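# Move the loose plate from the vise into the bin

## Task

Take the loose steel plate that stands in the bench vise (the vise has no bar) and get it into the parts bin. The bin is loose on the bench, and a drift punch, a combination spanner and a pull hook lie nearby. The plate may be let go to drop only once some of it is already inside the bin; at any other place it must never fall a distance greater than the bin's depth.

## Robot and tools

Robot: two arms, left_arm and right_arm, each ending in a five-finger hand (the left hand is the mirror of the right). Scene frame: origin at table-top height midway between the nominal bases, +z up, +x out over the table, +y toward left_arm. Calibrated bases: left_arm at (-0.062, +0.437, 0) m, right_arm at (-0.063, -0.333, 0) m. A two-camera stand sits behind the arms. Cameras: cam_high, cam_low, cam_left_wrist, cam_right_wrist, each 672x504.

Hand point: a spot 0.15 m out from the wrist flange along the fingers and 0.05 m in front of the palm. Its +z runs along straight fingers, +y out of the palm, +x across the palm away from the thumb on the right hand and toward the thumb on the left hand. Straight fingers extend about 0.06-0.07 m past the point. With the thumb turned in front of the palm the hand can grasp things about 0.035-0.065 m thick, or a handle down to about 0.025 m. A bracket on the little-finger side of the wrist can strike things, and with the fingers level the wrist may sit lower than the hand point.

Row layout (shared by execute_actions and move): one flat list of 28 numbers, each in [-1, 1], always covering both arms. First 14 are left_arm: dx, dy, dz, rx, ry, rz, then little, ring, middle, index, thumb_bend, thumb_turn, force_limit, speed. The next 14 are the same for right_arm. The six pose numbers are an offset, not a pose: they are measured from that arm's Hand target as it stood when the action or move began, along the scene axes; 1.0 equals 0.6 m of travel or 180 degrees of turn, and rx, ry, rz form one rotation vector turning about the Hand target's position. All six at 0 asks the arm to hold its current Hand target. The six hand numbers are absolute motor targets: +1 open/straight, -1 curled; thumb_turn -1 puts the thumb in front of the palm, +1 beside it. force_limit maps -1 to about 0 N and +1 to 10 N at the fingertip (15 N for the two thumb motors). speed rises from nearly 0 at -1 to full at +0.48 and stays full up to +1; full travel takes 0.49 s. Close at -0.94 or slower for a gentle grip. There is no 'no change' value: to keep a hand as is, resend the last eight numbers you sent for it; if you have sent none yet, use hand_measured plus hand_force_limit and hand_speed.

execute_actions(actions, cameras): actions is a list of actions; each action is a table of up to 15 rows, one per 1/30 s step, and a shorter table repeats its last row. Every row of one action is counted from the same start, so repeating an offset in a later action moves further. Images come only with an empty actions list or when cameras names them (["all"] for every camera).

move(target, speed, blend, stop_force, zero, blocking, cameras): drives the hand points in straight lines. target is one 28-number row or a list of up to 15 rows; every row counts from the Hand targets at the move's start. speed is the path top speed in m/s, 0.002 to 3.6 (default 0.25), turns up to twice that in rad/s; one value or one per target. blend in metres rounds corners of a list (0 means stop at each). stop_force, 3 to 120 N, ends an arm's path when its wrist sensor feels that much push; use it slowly, never rely on it for light or loose things, and omit it when backing away from a contact. zero (with stop_force) chooses whether to rezero first. blocking=false returns early but cannot be combined with stop_force. The whole move is capped at 10 s. The result adds a 'move:' line giving the ending (done, off_target, moving, held, fault) and any limits (paced, held).

wait(seconds 0-10) lets time pass; stop() brakes a running move; zoom_image(camera, region [x0, y0, x1, y1] in pixels, at most 504 per side) enlarges part of the newest image of that camera; show_instructions() shows the reference pages; zero_wrist_force(arm) rezeroes one wrist sensor; finished_scene(scene, 1 or 2) ends the scene for good.

Results: end_effector_position (m), end_effector_quat_wxyz and velocities in the scene frame; Hand target (the pose the next offsets start from; the hand often stops a bit short of it); hand_measured, hand_stopped_by (moving, target, force, stalled, fault) and hand_load_n in motor order, load positive when the finger is pushed open (a lost grip shows as load falling to about 0); Joint positions and torques; Wrist force and torque in the end effector's axes plus the peak since last shown. Step readings list some intermediate positions. Printed positions can be off by a few centimetres. Orientation commands are clipped to within 32 degrees of the measured one each step.

Avoid: letting the plate fall anywhere except over the bin; knocking the loose bin or any tool off the table (that fails the scene); hitting fixed things hard; driving a stiff arm past a firm contact (force fault near 150 N, torque limits 141 N m for the big joints and 26.3 N m for wrists, each causing a 10 s stop); the arms touching each other or a hand gripping the other hand; paths passing close to an arm's own base; heavy finger loads; holding stretched poses long enough to trigger MOTOR HOT or an over-temperature stop. Something may occasionally nudge loose objects.

Each tool is called by a JSON object that holds its "op" and its "data".

Reference images:

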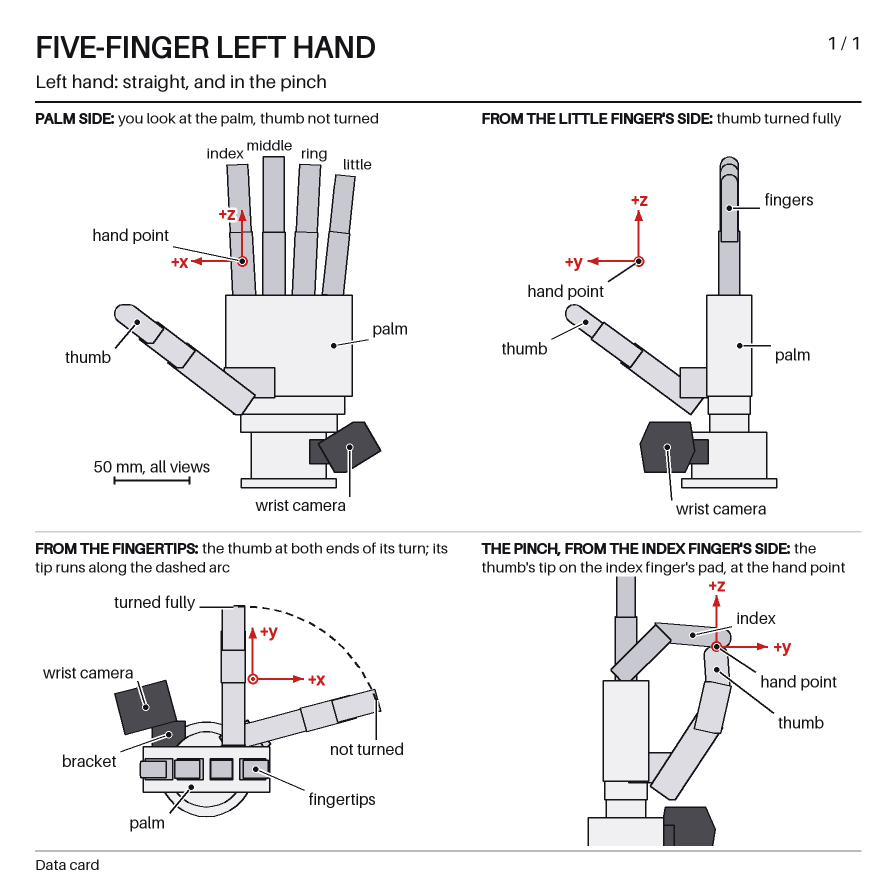

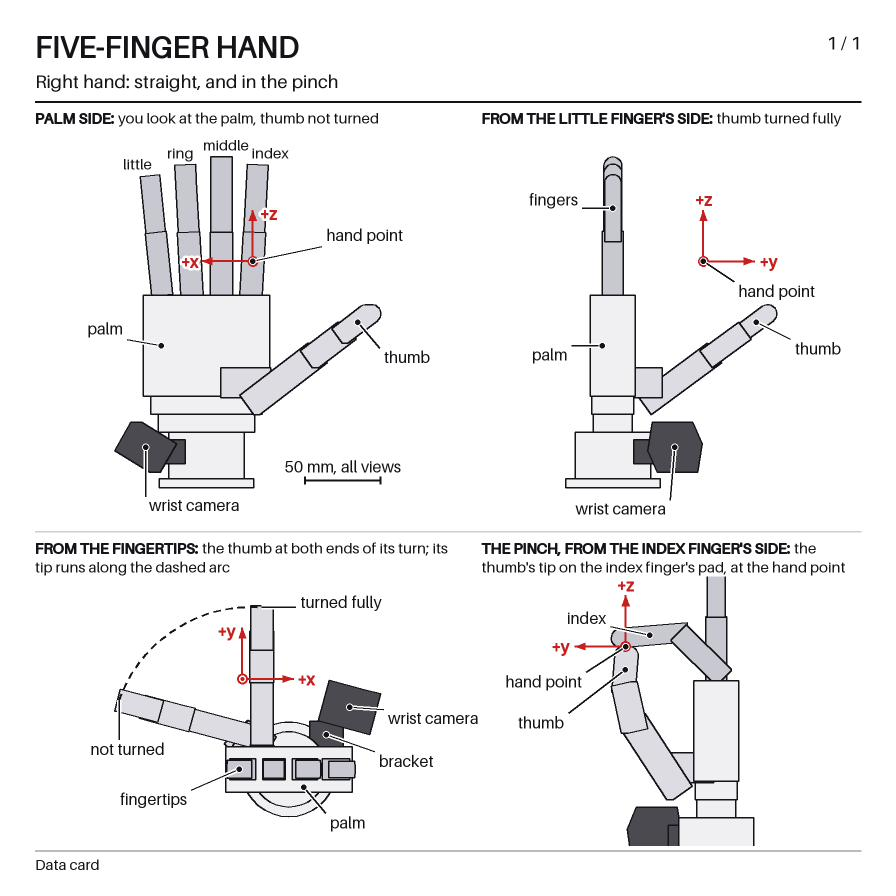

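## Session

{"op": "execute_actions", "data": {"actions": []}}

Scene clock: 0.00 s.
left_arm: end_effector_position=(+0.8565, +0.4489, +0.2567) hand_measured=(+1.000, +1.000, +1.000, +1.000, +1.000, +1.000) hand_load_n=(+0.0, +0.0, +0.0, +0.0, +0.0, +0.0) hand_stopped_by=(target, target, target, target, target, target) hand_force_limit=0.00 hand_speed=-0.80 end_effector_quat_wxyz=(+0.552, +0.400, +0.623, +0.383) | right_arm: end_effector_position=(+0.6989, -0.5923, +0.2319) hand_measured=(+1.000, +1.000, +1.000, +1.000, +1.000, +1.000) hand_load_n=(+0.0, +0.0, +0.0, +0.0, +0.0, +0.0) hand_stopped_by=(target, target, target, target, target, target) hand_force_limit=0.00 hand_speed=-0.80 end_effector_quat_wxyz=(+0.233, -0.227, +0.769, -0.550)
Joint positions: left_arm=[3.287 -2.341 -1.142 3.387 -1.48 -0.385] | right_arm=[-0.469 -0.993 1.163 0.155 2.024 -2.882]
Joint velocities: within noise
Joint torques (N m): no reading
Wrist force (N): no reading
Wrist torque (N m): no reading
Wrist force, peak (N): no reading
Hand target: left_arm +0.8565, +0.4489, +0.2567; +0.552, +0.400, +0.623, +0.383 | right_arm +0.6989, -0.5923, +0.2319; +0.233, -0.227, +0.769, -0.550

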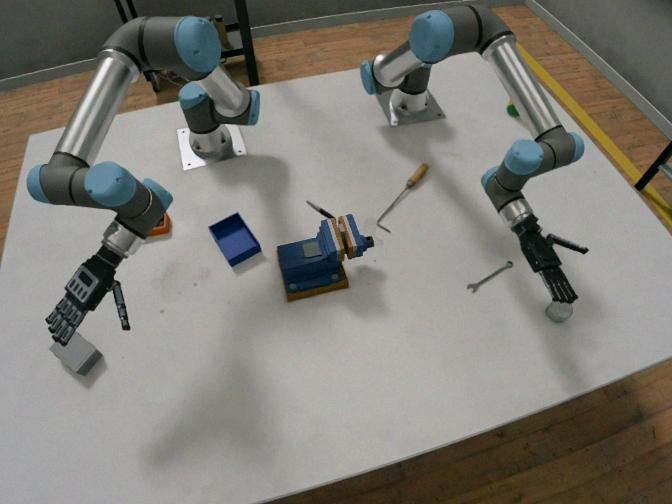

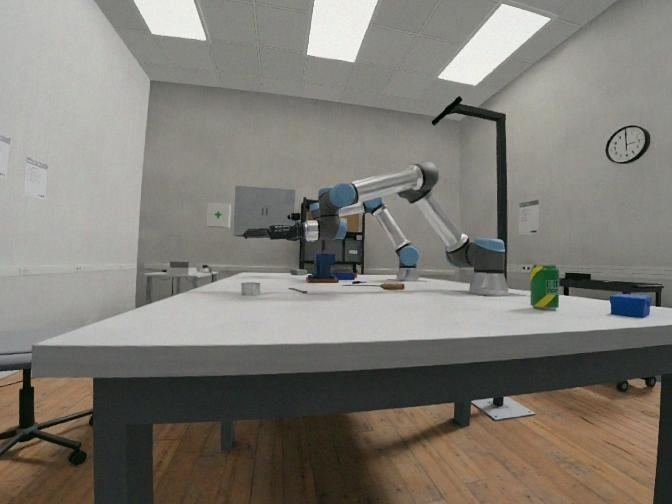

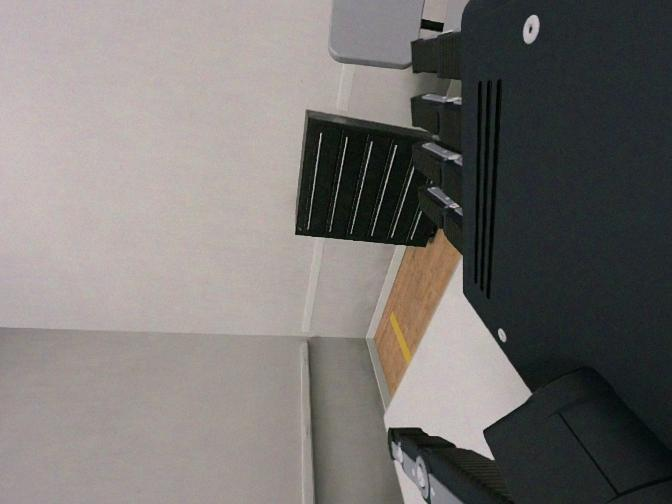

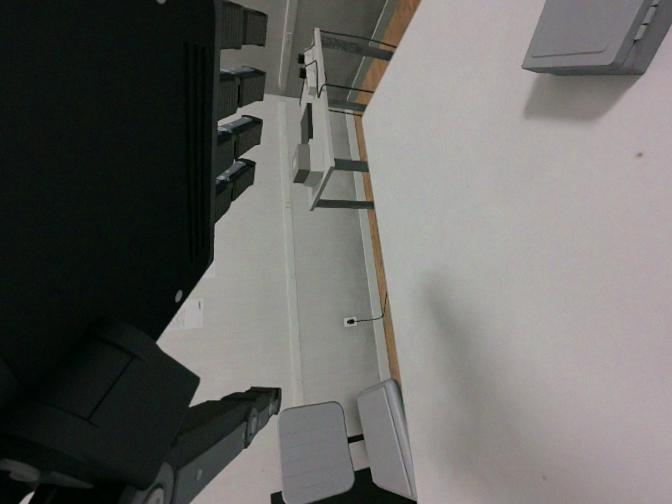

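{"op": "zoom_image", "data": {"camera": "cam_high", "region": [260, 180, 400, 310]}}

{"op": "zoom_image", "data": {"camera": "cam_high", "region": [140, 140, 540, 320]}}

{"op": "zoom_image", "data": {"camera": "cam_low", "region": [220, 220, 480, 320]}}

Scaled by 3.600 from the camera's 672x504 image, which has a finer 960x720 frame.

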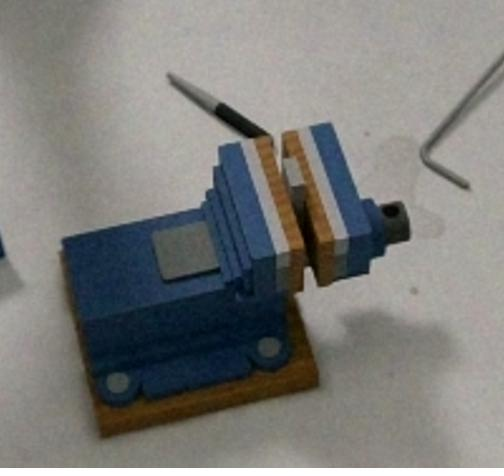

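Scaled by 1.260 from the camera's 672x504 image, which has a finer 960x720 frame.

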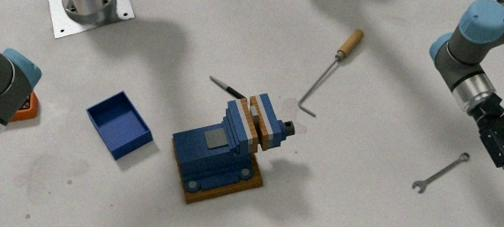

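Scaled by 1.938 from the camera's 672x504 image, which has a finer 960x720 frame.

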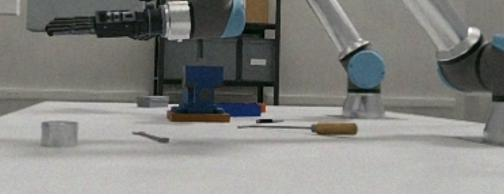

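{"op": "move", "data": {"target": [-0.25, -0.5, 0.25, -0.017, 0.469, 0, 1,1,1,1,1,1, 0, -0.8, 0,0,0,0,0,0, 1,1,1,1,1,1, 0, -0.8], "speed": 0.5, "cameras": ["all"]}}

Scene clock: 28.10 s.
left_arm: end_effector_position=(+0.7054, +0.1494, +0.4059) hand_measured=(+1.000, +1.000, +1.000, +1.000, +1.000, +1.000) hand_load_n=(+0.0, +0.0, +0.0, +0.0, +0.0, +0.0) hand_stopped_by=(target, target, target, target, target, target) hand_force_limit=0.00 hand_speed=-0.80 end_effector_quat_wxyz=(+0.376, +0.573, +0.719, +0.119) | right_arm: end_effector_position=(+0.6989, -0.5923, +0.2319) hand_measured=(+1.000, +1.000, +1.000, +1.000, +1.000, +1.000) hand_load_n=(+0.0, +0.0, -0.5, +0.0, +0.0, -0.5) hand_stopped_by=(target, target, target, target, target, target) hand_force_limit=0.00 hand_speed=-0.80 end_effector_quat_wxyz=(+0.233, -0.227, +0.769, -0.550)
Joint positions: left_arm=[2.925 -2.521 -0.035 1.791 -1.475 -0.5] | right_arm=[-0.469 -0.993 1.163 0.155 2.024 -2.882]
Joint torques (N m): left_arm=[11.84 64.26 25.93 -2.28 2.21 -1.31] | right_arm=[-2.18 -46.32 -20.85 -0.13 -0.06 -0.33]
Wrist force (N): left_arm=[-1.2 -0.8 -0.7] | right_arm=[0.1 0.3 0.0]
Wrist torque (N m): left_arm=[-0.11 0.36 0.00] | right_arm=[0.06 -0.02 0.02]
Wrist force, peak (N): left_arm=[-1.4 -1.0 -1.2] | right_arm=[0.1 0.7 0.0]
Hand target: left_arm +0.7065, +0.1489, +0.4067; +0.127, +0.562, +0.816, +0.041 | right_arm +0.6989, -0.5923, +0.2319; +0.233, -0.227, +0.769, -0.550
Off the commanded pose: left_arm 0.002 m, 48 deg; orientation clipped | right_arm 0.000 m, 0 deg.
elbow stopped short (left arm): the move would have taken joint 3 (elbow) straighter than the controller allows.
move: off_target (left_arm); limits=paced
camera_calibration:
cam_left_wrist: T_world_to_cam=[[-0.740591, -0.105993, -0.663544, 0.805853], [-0.237512, 0.965029, 0.110939, -0.0149643], [0.628581, 0.23976, -0.739866, -0.0654772], [0, 0, 0, 1]] pos_world=[0.634411, 0.115554, 0.487935]

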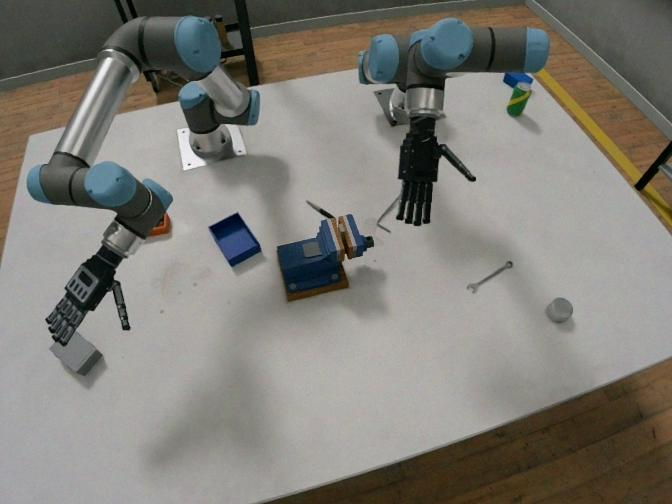

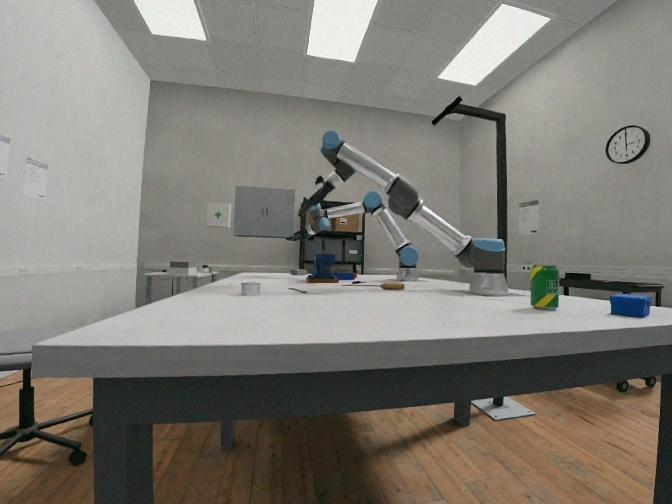

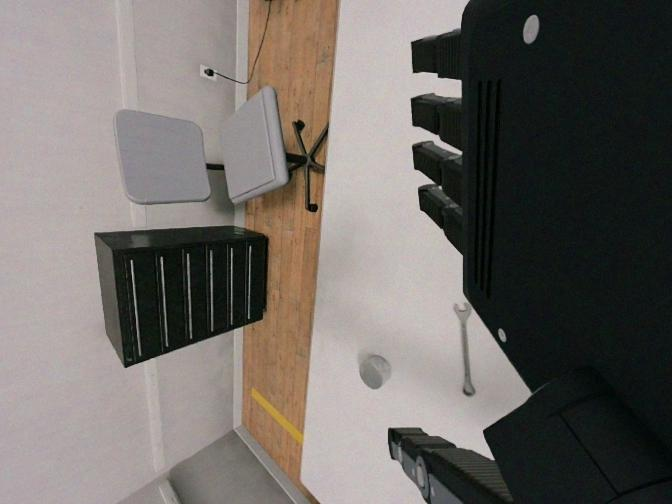

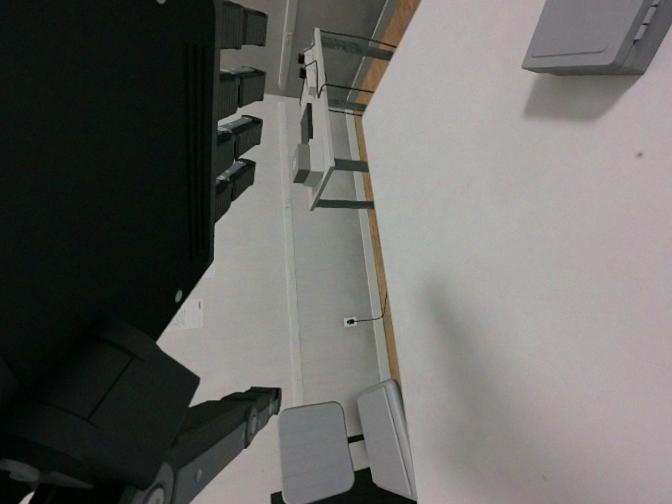

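{"op": "move", "data": {"target": [-0.33, 0.25, -0.15, 0,0,0, 1,1,1,1,1,1, 0, -0.8, -0.415,0.77,0.16,0.315,0.259,0, 1,1,1,1,1,1, 0, -0.8], "speed": 0.5, "cameras": ["all"]}}

Scene clock: 37.43 s.
left_arm: end_effector_position=(+0.5086, +0.2988, +0.3168) hand_measured=(+1.000, +1.000, +1.000, +1.000, +1.000, +1.000) hand_load_n=(+0.0, +0.0, +0.0, +0.0, +0.0, +0.0) hand_stopped_by=(target, target, target, target, target, target) hand_force_limit=0.00 hand_speed=-0.80 end_effector_quat_wxyz=(+0.127, +0.562, +0.816, +0.041) | right_arm: end_effector_position=(+0.4500, -0.1304, +0.3279) hand_measured=(+1.000, +1.000, +1.000, +1.000, +1.000, +1.000) hand_load_n=(+0.0, +0.0, +0.0, +0.0, +0.0, +0.0) hand_stopped_by=(target, target, target, target, target, target) hand_force_limit=0.00 hand_speed=-0.80 end_effector_quat_wxyz=(+0.000, -0.283, +0.959, +0.000)
Joint positions: left_arm=[3.082 -2.008 -1.06 1.76 -1.515 -0.45] | right_arm=[-0.057 -0.991 0.837 1.725 1.57 -2.142]
Joint torques (N m): left_arm=[12.07 47.84 8.67 0 -2.28 1.7] | right_arm=[5.91 -31.36 -4.46 4.06 -2.65 1.12]
Wrist force (N): left_arm=[-0.6 -1.3 -0.9] | right_arm=[-0.6 -2.6 1.9]
Wrist torque (N m): left_arm=[-0.22 0.35 -0.22] | right_arm=[-0.43 0.05 -0.29]
Wrist force, peak (N): left_arm=[-0.5 -2.0 -1.0] | right_arm=[-0.5 -3.1 1.8]
Hand target: left_arm +0.5085, +0.2989, +0.3167; +0.127, +0.562, +0.816, +0.041 | right_arm +0.4499, -0.1303, +0.3279; +0.000, -0.283, +0.959, +0.001
Off the commanded pose: left_arm 0.000 m, 0 deg | right_arm 0.000 m, 0 deg.
move: done
camera_calibration:
cam_left_wrist: T_world_to_cam=[[-0.962215, -0.153744, -0.224732, 0.604713], [-0.230936, 0.898047, 0.374405, -0.262817], [0.144257, 0.412157, -0.89962, 0.201878], [0, 0, 0, 1]] pos_world=[0.492048, 0.245788, 0.415912]
cam_right_wrist: T_world_to_cam=[[-0.734695, 0.677792, -0.0286629, 0.434011], [0.550882, 0.620722, 0.557882, -0.359052], [0.39592, 0.394083, -0.829425, 0.264551], [0, 0, 0, 1]] pos_world=[0.41192, -0.175553, 0.432174]

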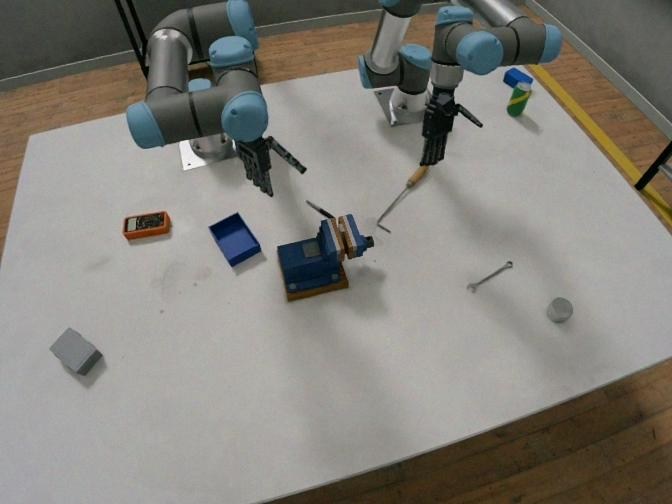

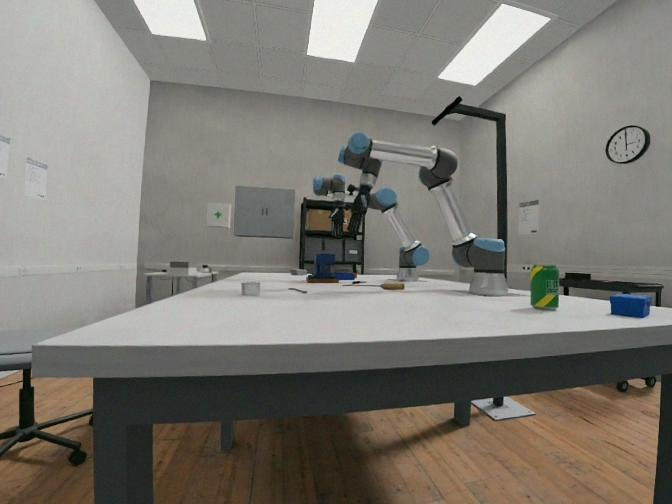

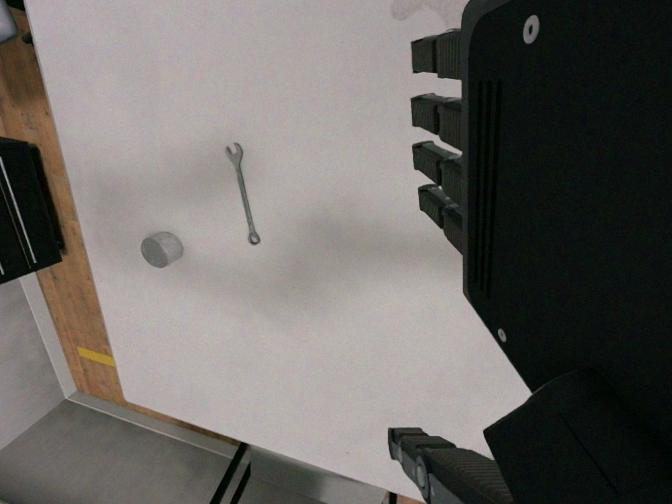

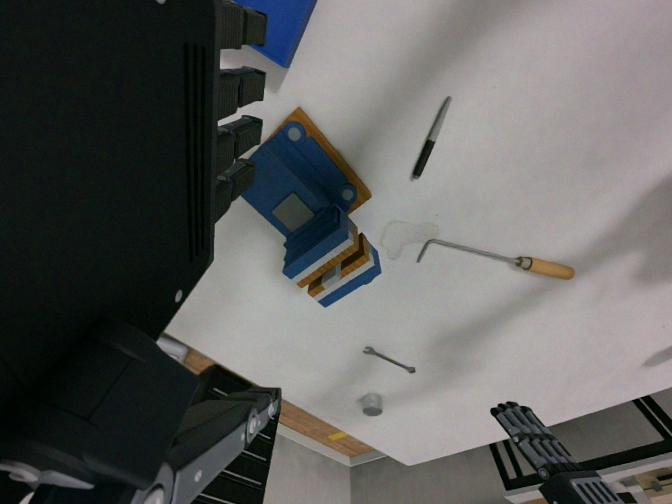

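{"op": "zoom_image", "data": {"camera": "cam_right_wrist", "region": [270, 190, 400, 320]}}

{"op": "zoom_image", "data": {"camera": "cam_high", "region": [260, 180, 400, 310]}}

{"op": "zoom_image", "data": {"camera": "cam_low", "region": [280, 240, 420, 310]}}

Scaled by 3.877 from the camera's 672x504 image, which has a finer 960x720 frame.

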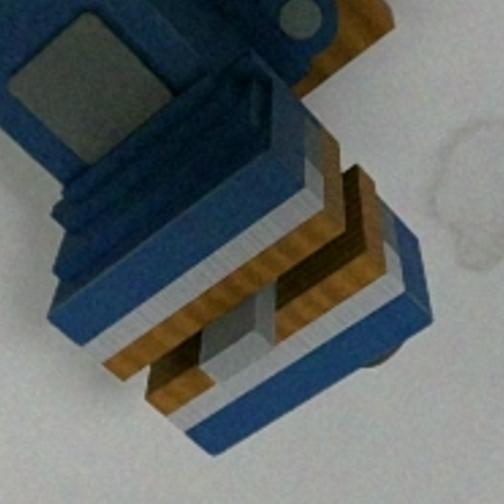

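Scaled by 3.600 from the camera's 672x504 image, which has a finer 960x720 frame.

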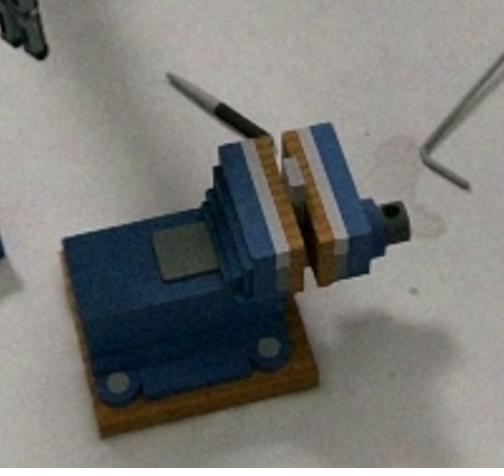

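Scaled by 3.600 from the camera's 672x504 image, which has a finer 960x720 frame.

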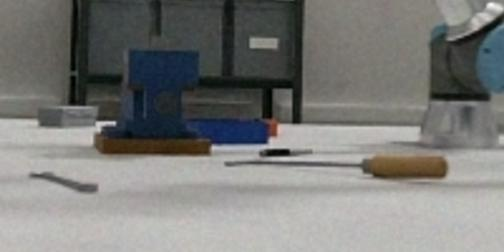

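{"op": "move", "data": {"target": [0.086, -0.198, -0.028, -0.107,0.055,0.877, 1,1,1,1,1,1, 0, -0.8, 0.192,0.017,-0.08,0,0,0.317, 1,1,1,1,1,1, 0, -0.8], "speed": 0.5, "cameras": ["all"]}}

Scene clock: 61.37 s.
left_arm: end_effector_position=(+0.5587, +0.1805, +0.2991) hand_measured=(+1.000, +1.000, +1.000, +1.000, +1.000, +1.000) hand_load_n=(+0.0, +0.0, +0.0, +0.0, +0.0, -0.5) hand_stopped_by=(target, target, target, target, target, target) hand_force_limit=0.00 hand_speed=-0.80 end_effector_quat_wxyz=(-0.058, +0.724, -0.666, +0.170) | right_arm: end_effector_position=(+0.5636, -0.1204, +0.2790) hand_measured=(+1.000, +1.000, +1.000, +1.000, +1.000, +1.000) hand_load_n=(+0.0, +0.0, +0.0, +0.0, +0.0, +0.0) hand_stopped_by=(target, target, target, target, target, target) hand_force_limit=0.00 hand_speed=-0.80 end_effector_quat_wxyz=(+0.136, -0.676, +0.722, -0.057)
Joint positions: left_arm=[3.075 -2.588 -0.035 1.396 -1.455 -3.33] | right_arm=[-0.031 -0.523 0.035 1.777 1.477 -3.032]
Joint torques (N m): left_arm=[11.8 50.7 26.68 -3.31 2.53 -1] | right_arm=[6.39 -68.53 -29.18 0.29 2.29 -1.62]
Wrist force (N): left_arm=[-0.1 -3.4 0.3] | right_arm=[0.1 -2.0 1.8]
Wrist torque (N m): left_arm=[-0.53 0.26 -0.23] | right_arm=[-0.37 -0.04 -0.02]
Wrist force, peak (N): left_arm=[-0.9 -3.6 0.2] | right_arm=[-0.4 -3.2 2.3]
Hand target: left_arm +0.5601, +0.1801, +0.2999; +0.000, +0.707, -0.707, +0.000 | right_arm +0.5651, -0.1201, +0.2799; +0.001, +0.707, -0.707, +0.000
Off the commanded pose: left_arm 0.002 m, 21 deg | right_arm 0.002 m, 17 deg.
elbow stopped short (left arm): the move would have taken joint 3 (elbow) straighter than the controller allows.
elbow stopped short (right arm): the move would have taken joint 3 (elbow) straighter than the controller allows.
move: off_target (left_arm, right_arm)
camera_calibration:
cam_left_wrist: T_world_to_cam=[[0.928891, -0.106562, 0.354692, -0.607523], [-0.296282, -0.788446, 0.539046, 0.1534], [0.222214, -0.605803, -0.763952, 0.327105], [0, 0, 0, 1]] pos_world=[0.537085, 0.25437, 0.382687]
cam_right_wrist: T_world_to_cam=[[-0.934376, -0.165365, -0.315589, 0.600351], [-0.326101, 0.753749, 0.570544, 0.106096], [0.143528, 0.636016, -0.758211, 0.326673], [0, 0, 0, 1]] pos_world=[0.548664, -0.188462, 0.376619]

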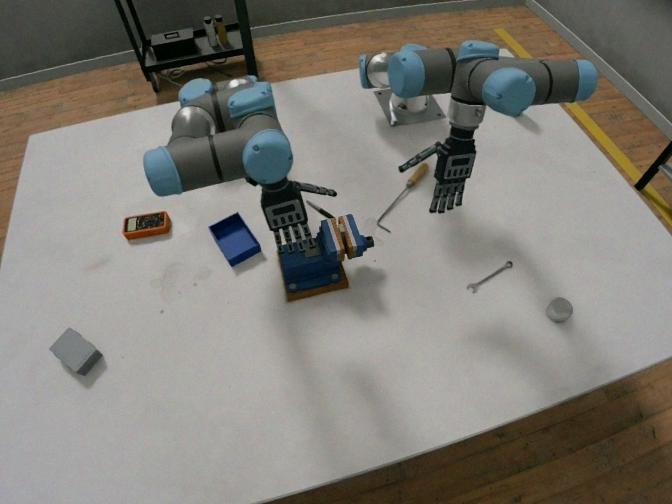

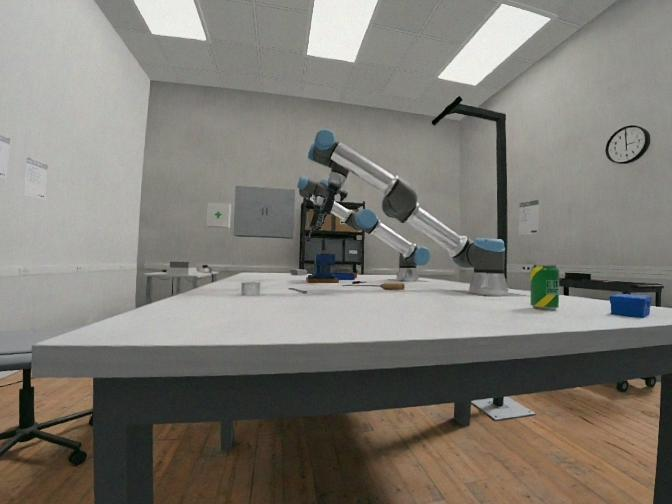

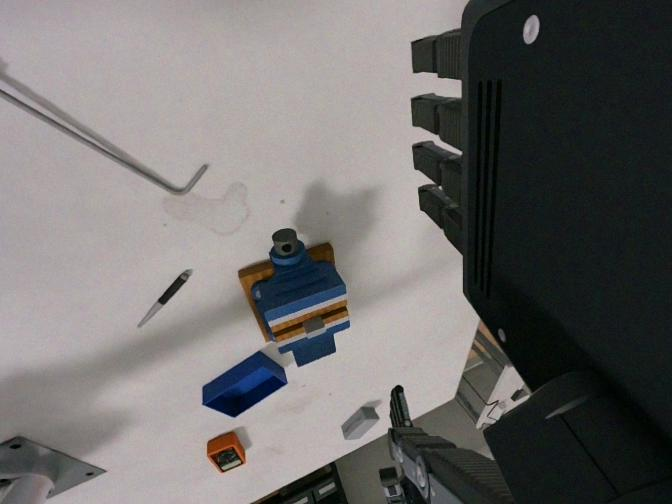

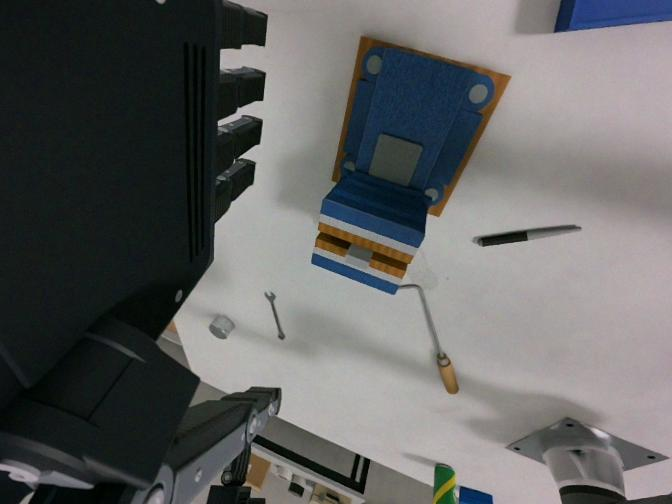

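{"op": "zoom_image", "data": {"camera": "cam_left_wrist", "region": [230, 220, 370, 370]}}

{"op": "zoom_image", "data": {"camera": "cam_right_wrist", "region": [300, 160, 440, 310]}}

{"op": "zoom_image", "data": {"camera": "cam_left_wrist", "region": [100, 140, 330, 340]}}

Scaled by 3.360 from the camera's 672x504 image, which has a finer 960x720 frame.

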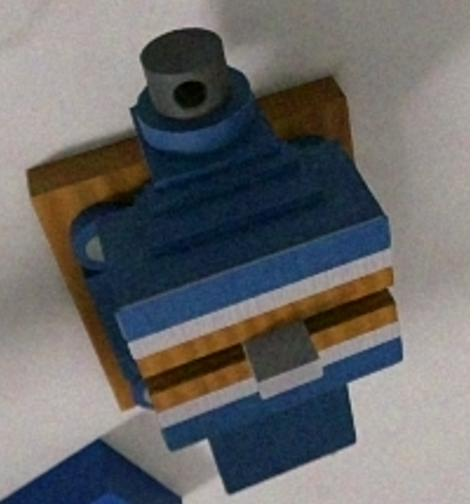

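Scaled by 3.360 from the camera's 672x504 image, which has a finer 960x720 frame.

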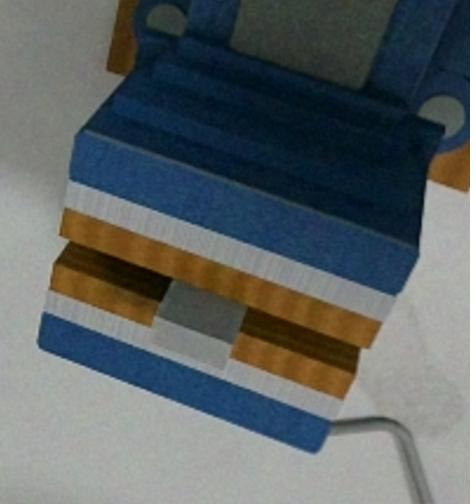

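Scaled by 2.191 from the camera's 672x504 image, which has a finer 960x720 frame.

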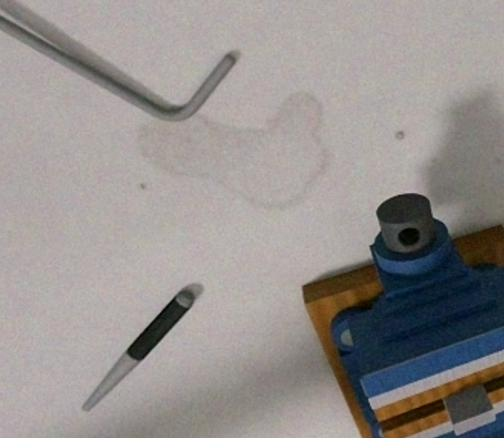

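{"op": "move", "data": {"target": [-0.1, 0.283, 0, 0,0,0, 1,1,1,1,1,1, 0, -0.8, -0.022,0.192,0.034,0.238,-0.238,0.457, 1,1,0.1,0.1,1,-1, 0, -0.2], "speed": 0.5, "cameras": ["cam_high", "cam_right_wrist"]}}

Scene clock: 122.97 s.
left_arm: end_effector_position=(+0.5001, +0.3499, +0.2999) hand_measured=(+1.000, +1.000, +1.000, +1.000, +1.000, +1.000) hand_load_n=(+0.0, +0.0, +0.0, +0.0, +0.0, +0.0) hand_stopped_by=(target, target, target, target, target, target) hand_force_limit=0.00 hand_speed=-0.80 end_effector_quat_wxyz=(+0.000, +0.707, -0.707, +0.000) | right_arm: end_effector_position=(+0.5508, -0.0052, +0.2998) hand_measured=(+1.000, +1.000, +0.100, +0.100, +1.000, -1.000) hand_load_n=(+0.0, -0.5, +0.0, +0.0, +0.0, +0.0) hand_stopped_by=(target, target, target, target, target, target) hand_force_limit=0.00 hand_speed=-0.20 end_effector_quat_wxyz=(-0.466, +0.885, -0.004, +0.009)
Joint positions: left_arm=[3.285 -2.509 -0.278 1.215 -1.57 -3.017] | right_arm=[-0.027 -0.442 0.035 1.896 0.603 -4.628]
Joint torques (N m): left_arm=[11.57 63.36 4.53 -0.45 -2.27 1.84] | right_arm=[-10.4 -44.87 -30.43 3.89 -4.13 -1.54]
Wrist force (N): left_arm=[-0.2 -1.8 -0.4] | right_arm=[-0.5 0.0 0.6]
Wrist torque (N m): left_arm=[-0.26 0.33 -0.28] | right_arm=[-0.04 0.04 0.04]
Wrist force, peak (N): left_arm=[-0.2 -3.9 0.0] | right_arm=[-0.1 -2.4 2.1]
Hand target: left_arm +0.5001, +0.3499, +0.2999; +0.000, +0.707, -0.707, +0.000 | right_arm +0.5519, -0.0049, +0.3003; -0.461, +0.888, -0.002, +0.000
Off the commanded pose: left_arm 0.000 m, 0 deg | right_arm 0.001 m, 1 deg.
elbow stopped short (right arm): the move would have taken joint 3 (elbow) straighter than the controller allows.
move: done
camera_calibration:
cam_right_wrist: T_world_to_cam=[[0.250122, -0.526589, -0.812491, 0.108663], [-0.809451, -0.574172, 0.122945, 0.396826], [-0.531252, 0.626921, -0.569862, 0.586117], [0, 0, 0, 1]] pos_world=[0.605408, -0.082381, 0.373506]
Images, in order (width x height): cam_high 672x504, cam_right_wrist 672x504.

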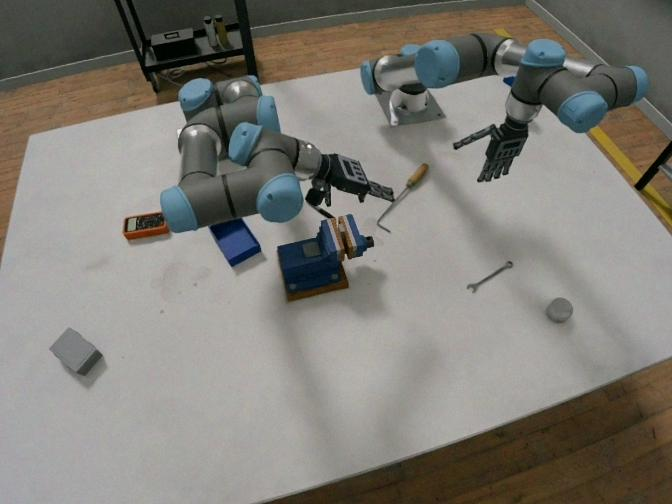

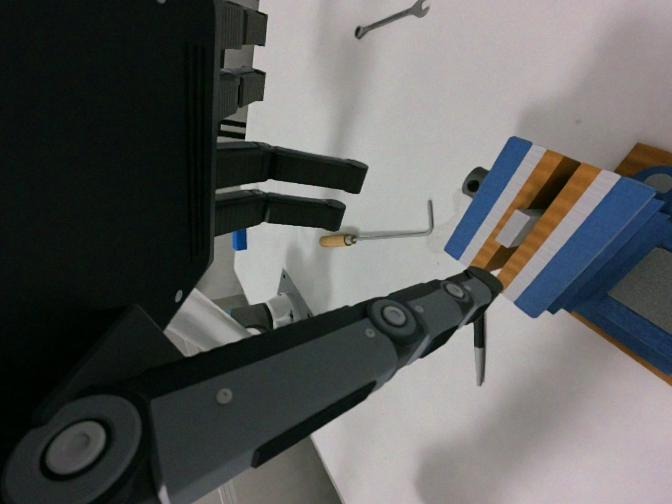

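{"op": "zoom_image", "data": {"camera": "cam_right_wrist", "region": [430, 120, 600, 290]}}

Scaled by 2.965 from the camera's 672x504 image, which has a finer 960x720 frame.

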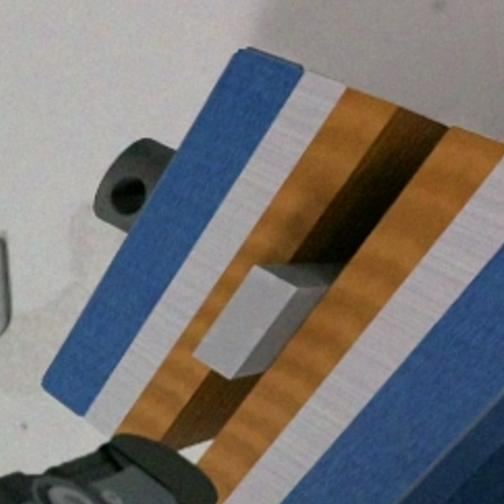

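{"op": "move", "data": {"target": [0,0,0, 0,0,0, 1,1,1,1,1,1, 0, -0.8, -0.008,-0.022,-0.1,0,0,0, 1,1,0.1,0.1,1,-1, 0, -0.2], "speed": 0.15, "cameras": ["cam_high", "cam_right_wrist"]}}

{"op": "zoom_image", "data": {"camera": "cam_right_wrist", "region": [330, 120, 570, 310]}}

Scene clock: 131.07 s.
left_arm: end_effector_position=(+0.5001, +0.3499, +0.2999) hand_measured=(+1.000, +1.000, +1.000, +1.000, +1.000, +1.000) hand_load_n=(+0.0, +0.0, +0.0, +0.0, +0.0, +0.0) hand_stopped_by=(target, target, target, target, target, target) hand_force_limit=0.00 hand_speed=-0.80 end_effector_quat_wxyz=(+0.000, +0.707, -0.707, +0.000) | right_arm: end_effector_position=(+0.5471, -0.0181, +0.2403) hand_measured=(+1.000, +1.000, +0.100, +0.100, +1.000, -1.000) hand_load_n=(+0.0, +0.0, +0.0, +0.0, +0.0, +0.0) hand_stopped_by=(target, target, target, target, target, target) hand_force_limit=0.00 hand_speed=-0.20 end_effector_quat_wxyz=(-0.461, +0.888, -0.001, +0.000)
Joint positions: left_arm=[3.285 -2.509 -0.278 1.215 -1.57 -3.017] | right_arm=[-0.043 -0.592 0.499 1.637 0.614 -4.677]
Joint torques (N m): left_arm=[11.27 64.32 4.11 -0.57 -2.13 1.92] | right_arm=[-10.13 -66.46 -6.55 0.48 -4.1 1.27]
Wrist force (N): left_arm=[-0.2 -2.2 0.0] | right_arm=[-0.2 -0.4 0.6]
Wrist torque (N m): left_arm=[-0.34 0.33 -0.26] | right_arm=[-0.09 0.01 -0.13]
Wrist force, peak (N): left_arm=[-0.1 -2.5 -0.1] | right_arm=[-0.5 0.2 1.2]
Hand target: left_arm +0.5001, +0.3499, +0.2999; +0.000, +0.707, -0.707, +0.000 | right_arm +0.5471, -0.0181, +0.2403; -0.461, +0.888, -0.002, +0.000
Off the commanded pose: left_arm 0.000 m, 0 deg | right_arm 0.000 m, 0 deg.
move: done
camera_calibration:
cam_right_wrist: T_world_to_cam=[[0.245923, -0.533465, -0.809282, 0.0559203], [-0.800864, -0.582159, 0.140384, 0.384748], [-0.546021, 0.613601, -0.570399, 0.566279], [0, 0, 0, 1]] pos_world=[0.603579, -0.0936531, 0.314248]
Images, in order (width x height): cam_high 672x504, cam_right_wrist 672x504.

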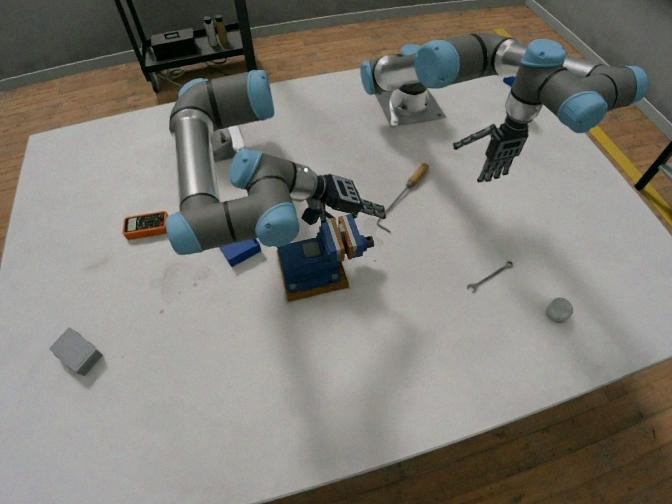

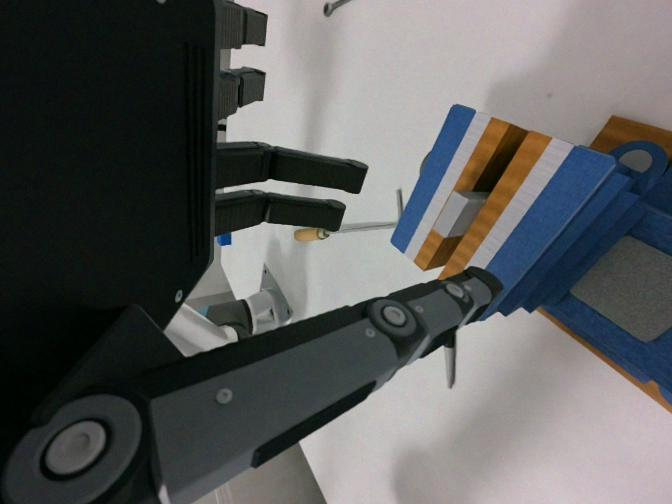

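Scaled by 2.100 from the camera's 672x504 image, which has a finer 960x720 frame.

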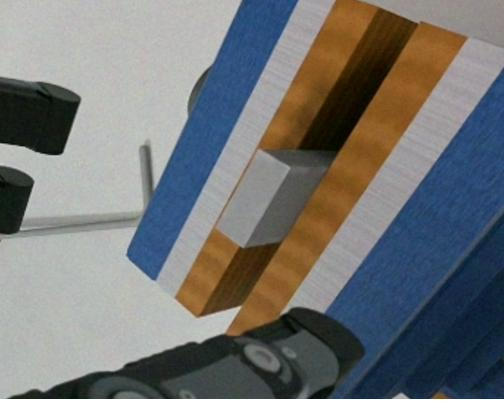

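{"op": "move", "data": {"target": [0,0,0, 0,0,0, 1,1,1,1,1,1, 0, -0.8, 0.003,-0.0015,-0.042,0,0,0, 1,1,0.1,0.1,1,-1, 0, -0.2], "speed": 0.1, "cameras": ["cam_high", "cam_right_wrist"]}}

{"op": "zoom_image", "data": {"camera": "cam_right_wrist", "region": [310, 120, 530, 310]}}

{"op": "zoom_image", "data": {"camera": "cam_high", "region": [290, 170, 410, 290]}}

Scene clock: 138.93 s.
left_arm: end_effector_position=(+0.5001, +0.3499, +0.2999) hand_measured=(+1.000, +1.000, +1.000, +1.000, +1.000, +1.000) hand_load_n=(+0.0, +0.0, +0.5, +0.0, +0.0, +0.0) hand_stopped_by=(target, target, target, target, target, target) hand_force_limit=0.00 hand_speed=-0.80 end_effector_quat_wxyz=(+0.000, +0.707, -0.707, +0.000) | right_arm: end_effector_position=(+0.5489, -0.0190, +0.2152) hand_measured=(+1.000, +1.000, +0.100, +0.100, +1.000, -1.000) hand_load_n=(+0.0, +0.0, +0.0, +0.0, +0.0, +0.0) hand_stopped_by=(target, target, target, target, target, target) hand_force_limit=0.00 hand_speed=-0.20 end_effector_quat_wxyz=(-0.461, +0.888, -0.001, +0.000)
Joint positions: left_arm=[3.285 -2.509 -0.278 1.215 -1.57 -3.017] | right_arm=[-0.044 -0.592 0.563 1.574 0.614 -4.68]
Joint torques (N m): left_arm=[11.64 64.52 4.64 -0.54 -0.88 1.78] | right_arm=[-10.23 -45.42 -5.85 0.56 -1.21 1.22]
Wrist force (N): left_arm=[-0.3 -2.1 -0.1] | right_arm=[-0.2 -0.2 0.4]
Wrist torque (N m): left_arm=[-0.31 0.34 -0.27] | right_arm=[-0.06 0.00 0.04]
Wrist force, peak (N): left_arm=[-0.1 -2.5 -0.4] | right_arm=[-0.3 -0.1 1.2]
Hand target: left_arm +0.5001, +0.3499, +0.2999; +0.000, +0.707, -0.707, +0.000 | right_arm +0.5489, -0.0190, +0.2151; -0.461, +0.888, -0.002, +0.000
Off the commanded pose: left_arm 0.000 m, 0 deg | right_arm 0.000 m, 0 deg.
move: done
camera_calibration:
cam_right_wrist: T_world_to_cam=[[0.245967, -0.53351, -0.809238, 0.0346658], [-0.80099, -0.582018, 0.140249, 0.389237], [-0.545816, 0.613695, -0.570494, 0.553354], [0, 0, 0, 1]] pos_world=[0.605278, -0.0945528, 0.289147]
Images, in order (width x height): cam_high 672x504, cam_right_wrist 672x504.

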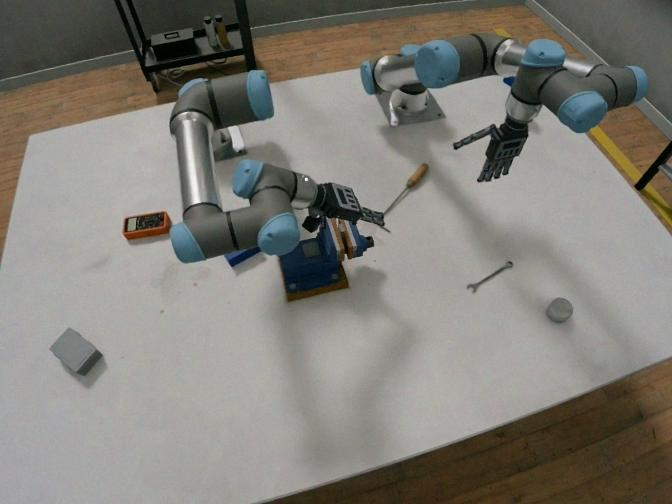

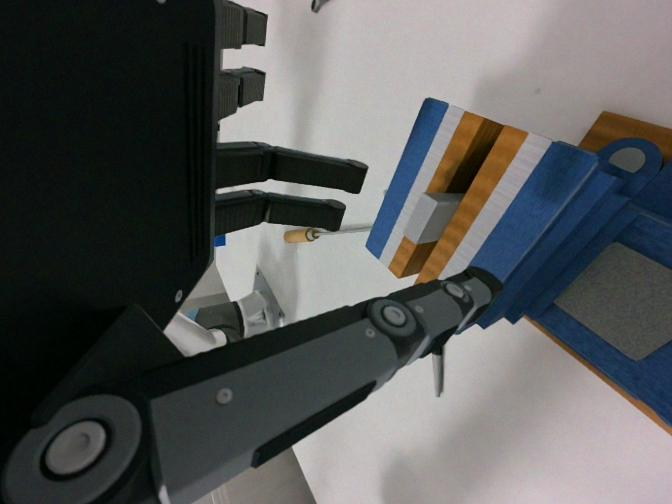

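Scaled by 2.291 from the camera's 672x504 image, which has a finer 960x720 frame.

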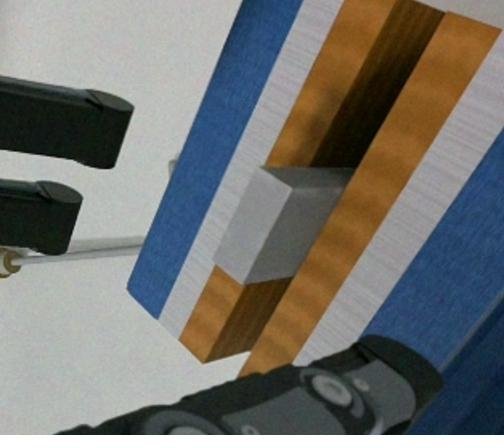

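Scaled by 4.200 from the camera's 672x504 image, which has a finer 960x720 frame.

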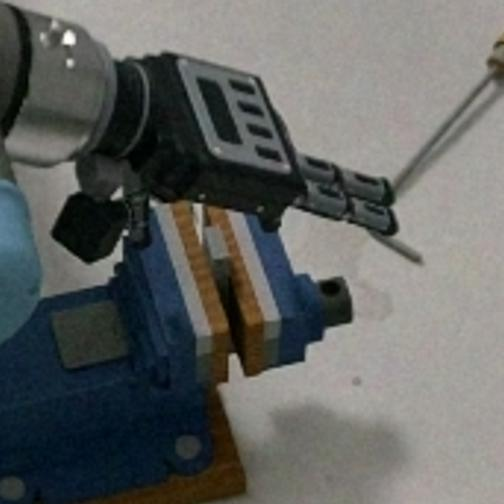

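{"op": "move", "data": {"target": [0,0,0, 0,0,0, 1,1,1,1,1,1, 0, -0.8, 0.006,0.001,-0.025,0,0,0, 1,1,-0.1,-0.1,0.7,-1, 0, -0.5], "speed": 0.1, "cameras": ["cam_right_wrist"]}}

{"op": "zoom_image", "data": {"camera": "cam_right_wrist", "region": [310, 140, 500, 320]}}

Scene clock: 148.07 s.
left_arm: end_effector_position=(+0.5001, +0.3499, +0.2999) hand_measured=(+1.000, +1.000, +1.000, +1.000, +1.000, +1.000) hand_load_n=(+0.0, +0.0, +0.0, +0.0, +0.0, +0.0) hand_stopped_by=(target, target, target, target, target, target) hand_force_limit=0.00 hand_speed=-0.80 end_effector_quat_wxyz=(+0.000, +0.707, -0.707, +0.000) | right_arm: end_effector_position=(+0.5525, -0.0184, +0.2003) hand_measured=(+1.000, +1.000, -0.100, -0.100, +0.700, -1.000) hand_load_n=(+0.0, +0.0, +0.0, +0.0, +0.0, +0.0) hand_stopped_by=(target, target, target, target, target, target) hand_force_limit=0.00 hand_speed=-0.50 end_effector_quat_wxyz=(-0.461, +0.888, -0.002, +0.000)
Joint positions: left_arm=[3.285 -2.509 -0.278 1.215 -1.57 -3.017] | right_arm=[-0.043 -0.577 0.573 1.548 0.613 -4.678]
Joint torques (N m): left_arm=[11 64.97 4.52 -0.8 0.57 1.87] | right_arm=[6.45 -45.67 -4.58 0.55 -2.41 1.11]
Wrist force (N): left_arm=[-0.1 -1.8 -0.5] | right_arm=[-0.5 -0.3 0.7]
Wrist torque (N m): left_arm=[-0.25 0.29 -0.27] | right_arm=[-0.10 0.04 -0.14]
Wrist force, peak (N): left_arm=[-0.1 -2.5 0.1] | right_arm=[-0.4 -0.5 1.0]
Hand target: left_arm +0.5001, +0.3499, +0.2999; +0.000, +0.707, -0.707, +0.000 | right_arm +0.5525, -0.0184, +0.2001; -0.461, +0.888, -0.002, +0.000
Off the commanded pose: left_arm 0.000 m, 0 deg | right_arm 0.000 m, 0 deg.
move: done
camera_calibration:
cam_right_wrist: T_world_to_cam=[[0.245918, -0.533411, -0.809319, 0.0221041], [-0.801007, -0.582007, 0.140201, 0.394584], [-0.545814, 0.613792, -0.570392, 0.54643], [0, 0, 0, 1]] pos_world=[0.608878, -0.0939533, 0.274247]
Images, in order (width x height): cam_right_wrist 672x504.

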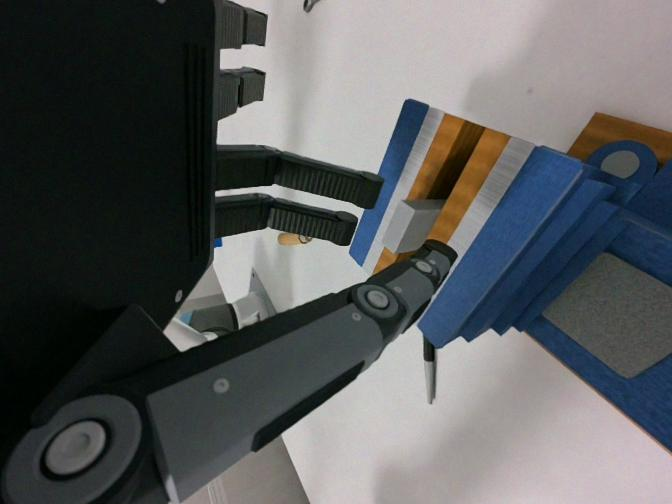

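Scaled by 2.653 from the camera's 672x504 image, which has a finer 960x720 frame.

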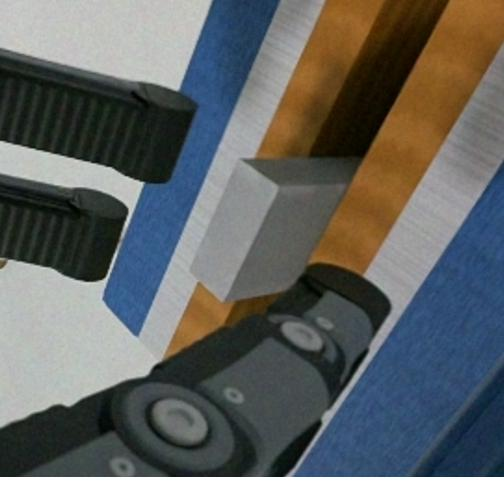

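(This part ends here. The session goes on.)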